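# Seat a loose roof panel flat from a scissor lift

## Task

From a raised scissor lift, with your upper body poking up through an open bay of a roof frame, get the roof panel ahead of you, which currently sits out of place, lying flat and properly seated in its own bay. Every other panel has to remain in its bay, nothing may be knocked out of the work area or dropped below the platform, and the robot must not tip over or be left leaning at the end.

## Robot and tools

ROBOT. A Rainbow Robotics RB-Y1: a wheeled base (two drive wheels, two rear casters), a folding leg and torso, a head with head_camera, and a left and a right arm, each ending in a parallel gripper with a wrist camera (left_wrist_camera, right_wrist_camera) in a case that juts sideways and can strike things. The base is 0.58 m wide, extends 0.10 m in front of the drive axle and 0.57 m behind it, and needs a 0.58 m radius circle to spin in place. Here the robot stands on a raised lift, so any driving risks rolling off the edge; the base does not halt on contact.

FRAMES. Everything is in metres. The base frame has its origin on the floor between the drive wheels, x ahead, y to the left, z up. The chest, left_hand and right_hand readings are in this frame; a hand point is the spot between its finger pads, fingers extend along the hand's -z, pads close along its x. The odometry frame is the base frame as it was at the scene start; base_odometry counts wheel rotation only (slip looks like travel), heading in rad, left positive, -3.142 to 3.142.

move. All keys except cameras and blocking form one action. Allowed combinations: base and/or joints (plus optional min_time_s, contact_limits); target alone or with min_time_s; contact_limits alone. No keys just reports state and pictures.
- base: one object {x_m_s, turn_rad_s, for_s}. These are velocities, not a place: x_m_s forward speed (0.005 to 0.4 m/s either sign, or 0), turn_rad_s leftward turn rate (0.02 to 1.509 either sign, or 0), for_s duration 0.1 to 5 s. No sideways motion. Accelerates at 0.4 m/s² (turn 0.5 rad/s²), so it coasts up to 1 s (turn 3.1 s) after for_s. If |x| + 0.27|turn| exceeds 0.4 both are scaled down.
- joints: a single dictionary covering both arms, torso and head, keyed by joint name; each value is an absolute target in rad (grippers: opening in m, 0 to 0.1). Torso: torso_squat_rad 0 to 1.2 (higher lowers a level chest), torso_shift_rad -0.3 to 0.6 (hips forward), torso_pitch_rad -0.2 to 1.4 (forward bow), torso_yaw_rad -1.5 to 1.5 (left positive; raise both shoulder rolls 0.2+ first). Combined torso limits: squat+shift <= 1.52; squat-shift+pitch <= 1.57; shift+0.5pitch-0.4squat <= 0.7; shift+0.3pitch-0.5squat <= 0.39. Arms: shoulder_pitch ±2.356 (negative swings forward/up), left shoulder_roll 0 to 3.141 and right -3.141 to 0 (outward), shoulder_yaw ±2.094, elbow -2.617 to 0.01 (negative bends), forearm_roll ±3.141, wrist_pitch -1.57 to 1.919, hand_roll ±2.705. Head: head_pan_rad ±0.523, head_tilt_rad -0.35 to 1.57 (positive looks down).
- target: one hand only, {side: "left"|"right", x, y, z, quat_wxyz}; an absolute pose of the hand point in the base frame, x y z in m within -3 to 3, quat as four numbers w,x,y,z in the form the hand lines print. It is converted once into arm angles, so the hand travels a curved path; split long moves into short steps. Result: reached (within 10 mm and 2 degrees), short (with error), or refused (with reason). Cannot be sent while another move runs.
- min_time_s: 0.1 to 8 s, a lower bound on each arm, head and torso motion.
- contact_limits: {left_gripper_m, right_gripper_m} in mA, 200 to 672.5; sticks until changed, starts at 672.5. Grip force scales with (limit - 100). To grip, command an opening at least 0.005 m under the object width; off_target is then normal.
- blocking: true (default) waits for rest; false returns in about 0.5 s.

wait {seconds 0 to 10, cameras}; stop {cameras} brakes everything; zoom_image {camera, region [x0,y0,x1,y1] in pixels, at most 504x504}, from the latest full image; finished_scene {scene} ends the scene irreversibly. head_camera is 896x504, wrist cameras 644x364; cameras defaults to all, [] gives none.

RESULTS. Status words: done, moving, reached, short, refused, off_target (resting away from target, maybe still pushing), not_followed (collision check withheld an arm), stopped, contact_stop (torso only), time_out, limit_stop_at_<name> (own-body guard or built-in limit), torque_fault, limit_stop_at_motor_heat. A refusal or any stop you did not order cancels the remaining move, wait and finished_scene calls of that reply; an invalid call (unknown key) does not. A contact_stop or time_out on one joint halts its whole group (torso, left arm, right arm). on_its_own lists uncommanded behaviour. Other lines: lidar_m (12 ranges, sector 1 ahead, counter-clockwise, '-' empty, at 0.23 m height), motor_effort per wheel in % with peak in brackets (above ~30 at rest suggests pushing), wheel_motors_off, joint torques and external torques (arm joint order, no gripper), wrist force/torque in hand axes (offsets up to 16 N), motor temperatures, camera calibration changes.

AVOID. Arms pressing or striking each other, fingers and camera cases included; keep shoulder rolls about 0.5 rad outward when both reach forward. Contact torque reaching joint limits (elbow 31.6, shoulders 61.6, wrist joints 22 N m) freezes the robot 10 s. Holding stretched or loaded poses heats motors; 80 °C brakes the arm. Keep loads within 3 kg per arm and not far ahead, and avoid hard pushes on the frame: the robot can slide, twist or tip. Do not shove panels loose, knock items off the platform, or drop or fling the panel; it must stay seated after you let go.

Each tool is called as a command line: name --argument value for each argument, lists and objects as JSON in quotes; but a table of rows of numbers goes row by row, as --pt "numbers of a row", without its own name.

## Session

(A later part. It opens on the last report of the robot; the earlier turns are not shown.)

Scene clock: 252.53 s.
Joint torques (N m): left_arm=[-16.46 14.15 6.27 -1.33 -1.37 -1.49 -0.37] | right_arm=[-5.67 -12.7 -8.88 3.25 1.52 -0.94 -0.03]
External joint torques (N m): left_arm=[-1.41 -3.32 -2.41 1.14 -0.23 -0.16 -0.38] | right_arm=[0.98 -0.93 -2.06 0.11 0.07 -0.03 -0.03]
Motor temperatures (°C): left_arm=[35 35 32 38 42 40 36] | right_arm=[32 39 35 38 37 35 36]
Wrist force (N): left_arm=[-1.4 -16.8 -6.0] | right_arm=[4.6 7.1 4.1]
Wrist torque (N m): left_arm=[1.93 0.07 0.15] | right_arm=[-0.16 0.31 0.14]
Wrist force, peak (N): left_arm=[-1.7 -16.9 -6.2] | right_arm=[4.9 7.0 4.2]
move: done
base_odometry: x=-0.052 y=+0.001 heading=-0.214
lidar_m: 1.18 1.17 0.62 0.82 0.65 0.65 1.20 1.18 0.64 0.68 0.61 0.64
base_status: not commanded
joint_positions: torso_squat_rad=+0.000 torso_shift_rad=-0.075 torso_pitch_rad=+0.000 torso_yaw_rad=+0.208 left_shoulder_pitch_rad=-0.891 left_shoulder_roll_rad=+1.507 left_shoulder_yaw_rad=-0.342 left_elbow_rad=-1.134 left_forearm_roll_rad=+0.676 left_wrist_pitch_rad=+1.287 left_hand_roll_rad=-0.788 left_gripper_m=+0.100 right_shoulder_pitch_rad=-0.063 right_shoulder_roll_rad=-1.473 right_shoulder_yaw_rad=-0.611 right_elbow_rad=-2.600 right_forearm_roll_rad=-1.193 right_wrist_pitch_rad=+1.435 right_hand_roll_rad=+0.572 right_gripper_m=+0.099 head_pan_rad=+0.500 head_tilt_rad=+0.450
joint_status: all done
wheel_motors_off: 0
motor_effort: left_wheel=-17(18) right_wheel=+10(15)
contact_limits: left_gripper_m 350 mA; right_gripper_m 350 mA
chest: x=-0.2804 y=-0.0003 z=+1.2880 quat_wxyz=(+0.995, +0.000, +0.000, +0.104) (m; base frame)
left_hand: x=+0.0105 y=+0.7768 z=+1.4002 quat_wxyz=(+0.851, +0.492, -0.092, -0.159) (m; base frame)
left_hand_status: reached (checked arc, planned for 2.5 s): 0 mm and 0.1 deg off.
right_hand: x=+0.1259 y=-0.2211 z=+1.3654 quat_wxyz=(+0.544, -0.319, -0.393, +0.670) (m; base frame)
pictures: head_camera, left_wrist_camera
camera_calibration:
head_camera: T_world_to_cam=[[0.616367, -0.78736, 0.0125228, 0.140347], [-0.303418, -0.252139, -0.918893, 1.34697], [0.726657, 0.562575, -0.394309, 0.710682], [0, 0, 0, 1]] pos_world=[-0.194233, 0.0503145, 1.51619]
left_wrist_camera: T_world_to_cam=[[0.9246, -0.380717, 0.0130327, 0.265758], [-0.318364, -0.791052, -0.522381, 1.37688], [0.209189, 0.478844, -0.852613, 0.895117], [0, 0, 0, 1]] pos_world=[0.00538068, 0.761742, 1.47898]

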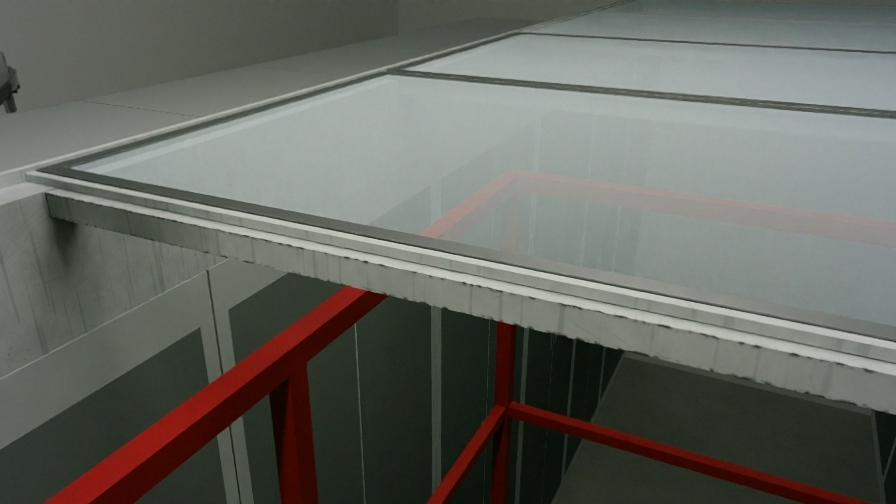

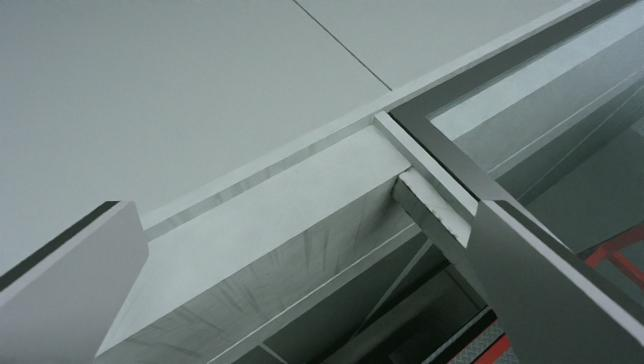

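zoom_image --camera "left_wrist_camera" --region '[350, 80, 434, 128]'

zoom_image --camera "left_wrist_camera" --region '[400, 0, 568, 96]'

Scaled by 6.000 from the camera's 644x364 image, which has a finer 1265x715 frame.

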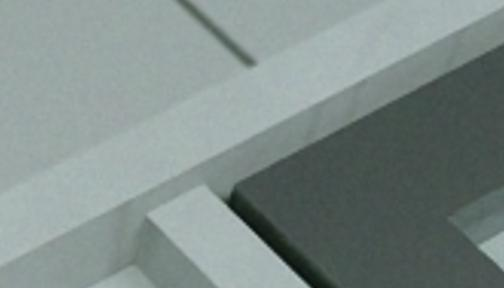

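Scaled by 3.000 from the camera's 644x364 image, which has a finer 1265x715 frame.

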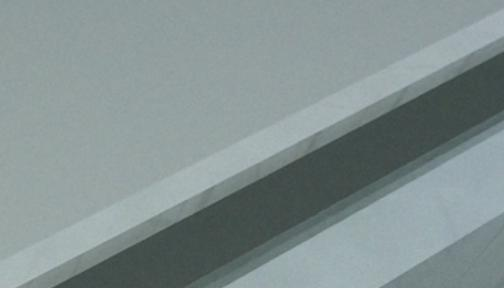

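move --target '{"side": "right", "x": 0.22, "y": -0.42, "z": 1.42, "quat_wxyz": [0.6839, -0.3948, -0.3067, 0.5313]}' --min_time_s 2.5 --cameras '["right_wrist_camera"]'

move --target '{"side": "right", "x": 0.3198, "y": -0.5764, "z": 1.40, "quat_wxyz": [0.802, -0.4631, -0.1886, 0.3267]}' --min_time_s 2.5 --cameras '["right_wrist_camera"]'

move --joints '{"head_pan_rad": -0.5, "head_tilt_rad": 0.45}' --cameras '["head_camera", "right_wrist_camera"]'

Scene clock: 256.00 s.
Joint torques (N m): left_arm=[-16.23 14.22 6.01 -1.57 -1.28 -1.59 -0.22] | right_arm=[-6.69 -18.34 -12.26 0.54 1.39 -0.99 0.33]
External joint torques (N m): left_arm=[-1.18 -3.25 -2.67 0.91 -0.14 -0.26 -0.23] | right_arm=[1.66 -1.78 -3.53 0.07 0.21 0.24 0.34]
Motor temperatures (°C): left_arm=[35 35 32 38 42 40 36] | right_arm=[32 39 35 38 37 35 36]
Wrist force (N): left_arm=[-1.2 -16.6 -6.0] | right_arm=[4.8 6.9 4.1]
Wrist torque (N m): left_arm=[1.92 0.10 0.13] | right_arm=[-0.14 0.32 0.13]
Wrist force, peak (N): left_arm=[-1.0 -17.1 -6.2] | right_arm=[4.9 7.1 4.2]
move: done
base_odometry: x=-0.052 y=+0.001 heading=-0.214
lidar_m: 1.18 1.17 0.62 0.82 0.66 0.64 1.20 1.18 0.63 0.69 0.63 0.63
base_status: not commanded
joint_positions: torso_squat_rad=+0.000 torso_shift_rad=-0.075 torso_pitch_rad=+0.000 torso_yaw_rad=+0.208 left_shoulder_pitch_rad=-0.891 left_shoulder_roll_rad=+1.507 left_shoulder_yaw_rad=-0.342 left_elbow_rad=-1.134 left_forearm_roll_rad=+0.676 left_wrist_pitch_rad=+1.287 left_hand_roll_rad=-0.788 left_gripper_m=+0.100 right_shoulder_pitch_rad=-0.042 right_shoulder_roll_rad=-1.547 right_shoulder_yaw_rad=-0.624 right_elbow_rad=-1.971 right_forearm_roll_rad=-1.049 right_wrist_pitch_rad=+1.446 right_hand_roll_rad=+0.835 right_gripper_m=+0.099 head_pan_rad=+0.500 head_tilt_rad=+0.450
joint_status: all done
wheel_motors_off: 0
motor_effort: left_wheel=-16(18) right_wheel=+10(15)
contact_limits: left_gripper_m 350 mA; right_gripper_m 350 mA
chest: x=-0.2804 y=-0.0003 z=+1.2880 quat_wxyz=(+0.995, +0.000, +0.000, +0.104) (m; base frame)
left_hand: x=+0.0105 y=+0.7768 z=+1.4002 quat_wxyz=(+0.851, +0.492, -0.092, -0.158) (m; base frame)
right_hand: x=+0.2193 y=-0.4203 z=+1.4199 quat_wxyz=(+0.684, -0.396, -0.308, +0.530) (m; base frame)
right_hand_status: reached (checked arc, planned for 2.5 s): 1 mm and 0.2 deg off.
pictures: right_wrist_camera
camera_calibration:
right_wrist_camera: T_world_to_cam=[[-0.227099, -0.973848, -0.00671149, -0.34711], [-0.808963, 0.192476, -0.555456, 1.07989], [0.542222, -0.120714, -0.831519, 1.08658], [0, 0, 0, 1]] pos_world=[0.205591, -0.414719, 1.50101]

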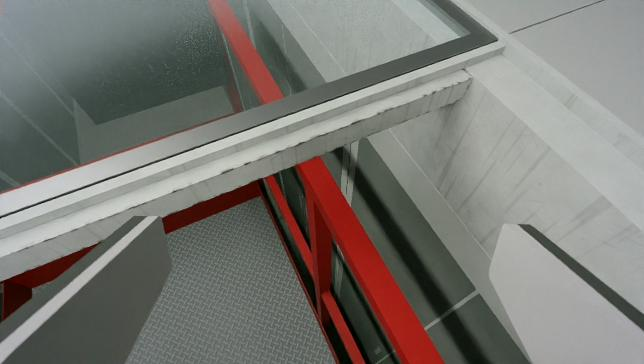

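Scene clock: 258.83 s.
Joint torques (N m): left_arm=[-16.3 14.51 6.28 -1.73 -1.29 -1.48 -0.26] | right_arm=[-15.96 -13.94 -7.29 -3.12 1.34 -1.57 -0.04]
External joint torques (N m): left_arm=[-1.25 -2.96 -2.41 0.74 -0.15 -0.15 -0.28] | right_arm=[-0.83 0.79 -0.54 0.05 0.15 -0.37 -0.03]
Motor temperatures (°C): left_arm=[35 35 32 38 42 40 36] | right_arm=[32 39 35 38 37 35 36]
Wrist force (N): left_arm=[-1.2 -16.7 -6.2] | right_arm=[4.9 6.9 3.9]
Wrist torque (N m): left_arm=[1.93 0.12 0.13] | right_arm=[-0.14 0.32 0.13]
Wrist force, peak (N): left_arm=[-1.0 -17.0 -5.8] | right_arm=[4.7 7.3 4.5]
move: done
base_odometry: x=-0.052 y=+0.001 heading=-0.214
lidar_m: 1.17 1.17 0.62 0.82 0.65 0.65 1.19 1.18 0.62 0.69 0.63 0.63
base_status: not commanded
joint_positions: torso_squat_rad=+0.000 torso_shift_rad=-0.075 torso_pitch_rad=+0.000 torso_yaw_rad=+0.208 left_shoulder_pitch_rad=-0.891 left_shoulder_roll_rad=+1.507 left_shoulder_yaw_rad=-0.342 left_elbow_rad=-1.134 left_forearm_roll_rad=+0.676 left_wrist_pitch_rad=+1.287 left_hand_roll_rad=-0.788 left_gripper_m=+0.100 right_shoulder_pitch_rad=-1.012 right_shoulder_roll_rad=-1.406 right_shoulder_yaw_rad=+0.374 right_elbow_rad=-1.055 right_forearm_roll_rad=-0.572 right_wrist_pitch_rad=+1.318 right_hand_roll_rad=+0.805 right_gripper_m=+0.099 head_pan_rad=+0.500 head_tilt_rad=+0.450
joint_status: all done
wheel_motors_off: 0
motor_effort: left_wheel=-17(18) right_wheel=+13(15)
contact_limits: left_gripper_m 350 mA; right_gripper_m 350 mA
chest: x=-0.2804 y=-0.0003 z=+1.2880 quat_wxyz=(+0.995, +0.000, +0.000, +0.104) (m; base frame)
left_hand: x=+0.0105 y=+0.7768 z=+1.4002 quat_wxyz=(+0.851, +0.492, -0.092, -0.158) (m; base frame)
right_hand: x=+0.3196 y=-0.5762 z=+1.3998 quat_wxyz=(+0.802, -0.463, -0.189, +0.327) (m; base frame)
right_hand_status: reached (checked arc, planned for 2.5 s): 0 mm and 0.1 deg off.
pictures: right_wrist_camera
camera_calibration:
right_wrist_camera: T_world_to_cam=[[-0.699194, -0.71491, -0.00572086, -0.177618], [-0.592815, 0.584218, -0.55431, 1.33493], [0.399624, -0.384179, -0.83229, 0.891466], [0, 0, 0, 1]] pos_world=[0.310928, -0.564392, 1.48091]

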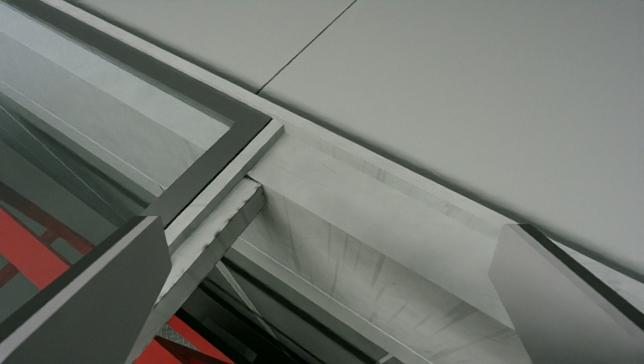

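Scene clock: 260.17 s.
Joint torques (N m): left_arm=[-16.59 14.02 6.6 -1.88 -1.4 -1.53 -0.25] | right_arm=[-16.06 -14.01 -7.37 -3.05 1.16 -1.49 -0.1]
External joint torques (N m): left_arm=[-1.54 -3.45 -2.08 0.59 -0.26 -0.2 -0.27] | right_arm=[-0.93 0.73 -0.62 0.11 -0.03 -0.29 -0.1]
Motor temperatures (°C): left_arm=[35 35 32 38 42 40 36] | right_arm=[32 39 35 38 37 35 36]
Wrist force (N): left_arm=[-0.9 -16.4 -5.9] | right_arm=[4.8 7.0 4.2]
Wrist torque (N m): left_arm=[1.90 0.15 0.13] | right_arm=[-0.14 0.32 0.14]
Wrist force, peak (N): left_arm=[-1.2 -16.9 -6.0] | right_arm=[4.9 7.3 4.2]
move: done
base_odometry: x=-0.052 y=+0.001 heading=-0.214
lidar_m: 1.18 1.17 0.62 0.82 0.65 0.65 1.20 1.19 0.63 0.69 0.61 0.63
base_status: not commanded
joint_positions: torso_squat_rad=+0.000 torso_shift_rad=-0.075 torso_pitch_rad=+0.000 torso_yaw_rad=+0.208 left_shoulder_pitch_rad=-0.891 left_shoulder_roll_rad=+1.507 left_shoulder_yaw_rad=-0.342 left_elbow_rad=-1.134 left_forearm_roll_rad=+0.676 left_wrist_pitch_rad=+1.287 left_hand_roll_rad=-0.788 left_gripper_m=+0.100 right_shoulder_pitch_rad=-1.012 right_shoulder_roll_rad=-1.406 right_shoulder_yaw_rad=+0.374 right_elbow_rad=-1.055 right_forearm_roll_rad=-0.572 right_wrist_pitch_rad=+1.318 right_hand_roll_rad=+0.805 right_gripper_m=+0.099 head_pan_rad=-0.500 head_tilt_rad=+0.450
joint_status: all done
wheel_motors_off: 0
motor_effort: left_wheel=-16(18) right_wheel=+11(16)
contact_limits: left_gripper_m 350 mA; right_gripper_m 350 mA
chest: x=-0.2804 y=-0.0003 z=+1.2880 quat_wxyz=(+0.995, +0.000, +0.000, +0.104) (m; base frame)
left_hand: x=+0.0105 y=+0.7768 z=+1.4002 quat_wxyz=(+0.851, +0.492, -0.092, -0.158) (m; base frame)
right_hand: x=+0.3196 y=-0.5762 z=+1.3998 quat_wxyz=(+0.802, -0.463, -0.189, +0.327) (m; base frame)
pictures: head_camera, right_wrist_camera
camera_calibration:
head_camera: T_world_to_cam=[[-0.329524, -0.944064, 0.0125088, -0.103911], [-0.376674, 0.119306, -0.918631, 1.32614], [0.865754, -0.307423, -0.394919, 0.751185], [0, 0, 0, 1]] pos_world=[-0.18506, -0.025383, 1.51619]
right_wrist_camera: T_world_to_cam=[[-0.699194, -0.71491, -0.00572086, -0.177618], [-0.592815, 0.584218, -0.55431, 1.33493], [0.399624, -0.384179, -0.83229, 0.891466], [0, 0, 0, 1]] pos_world=[0.310928, -0.564392, 1.48091]

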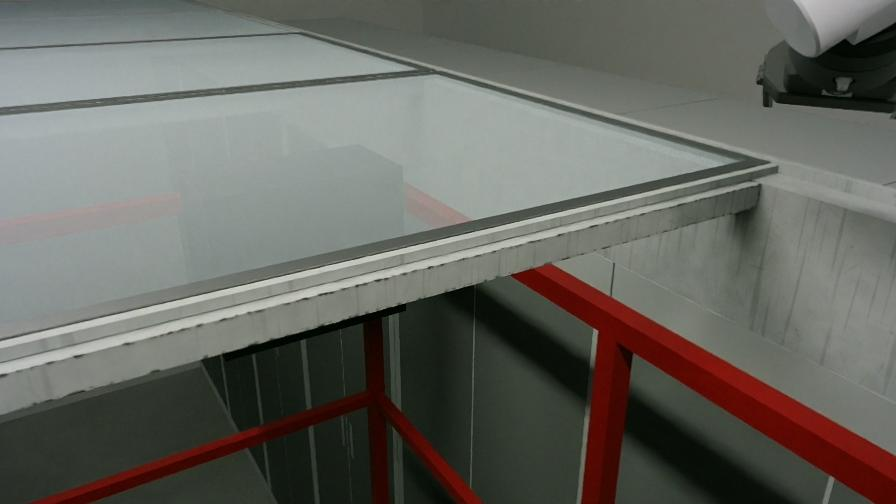

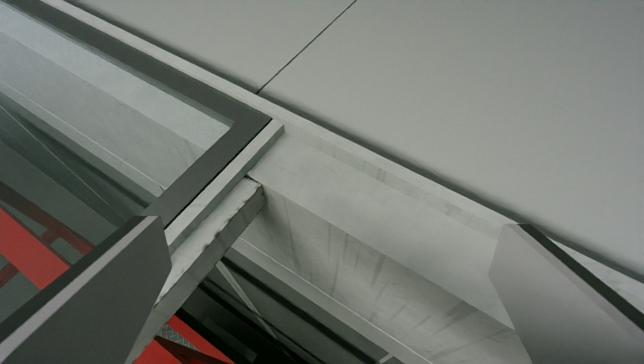

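zoom_image --camera "right_wrist_camera" --region '[200, 80, 326, 150]'

zoom_image --camera "right_wrist_camera" --region '[30, 0, 198, 96]'

zoom_image --camera "head_camera" --region '[360, 40, 864, 260]'

Scaled by 4.000 from the camera's 644x364 image, which has a finer 1265x715 frame.

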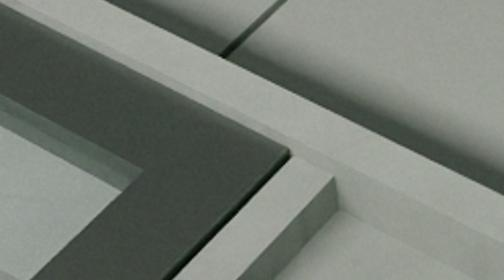

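Scaled by 3.000 from the camera's 644x364 image, which has a finer 1265x715 frame.

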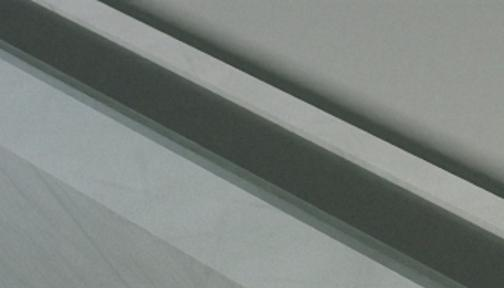

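Scaled by 1.000.

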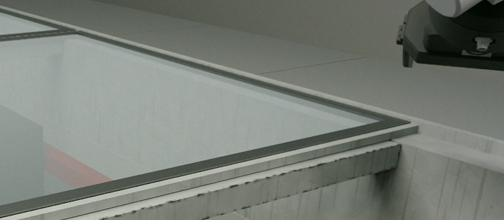

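finished_scene --scene 2

The scene is finished: the task was done.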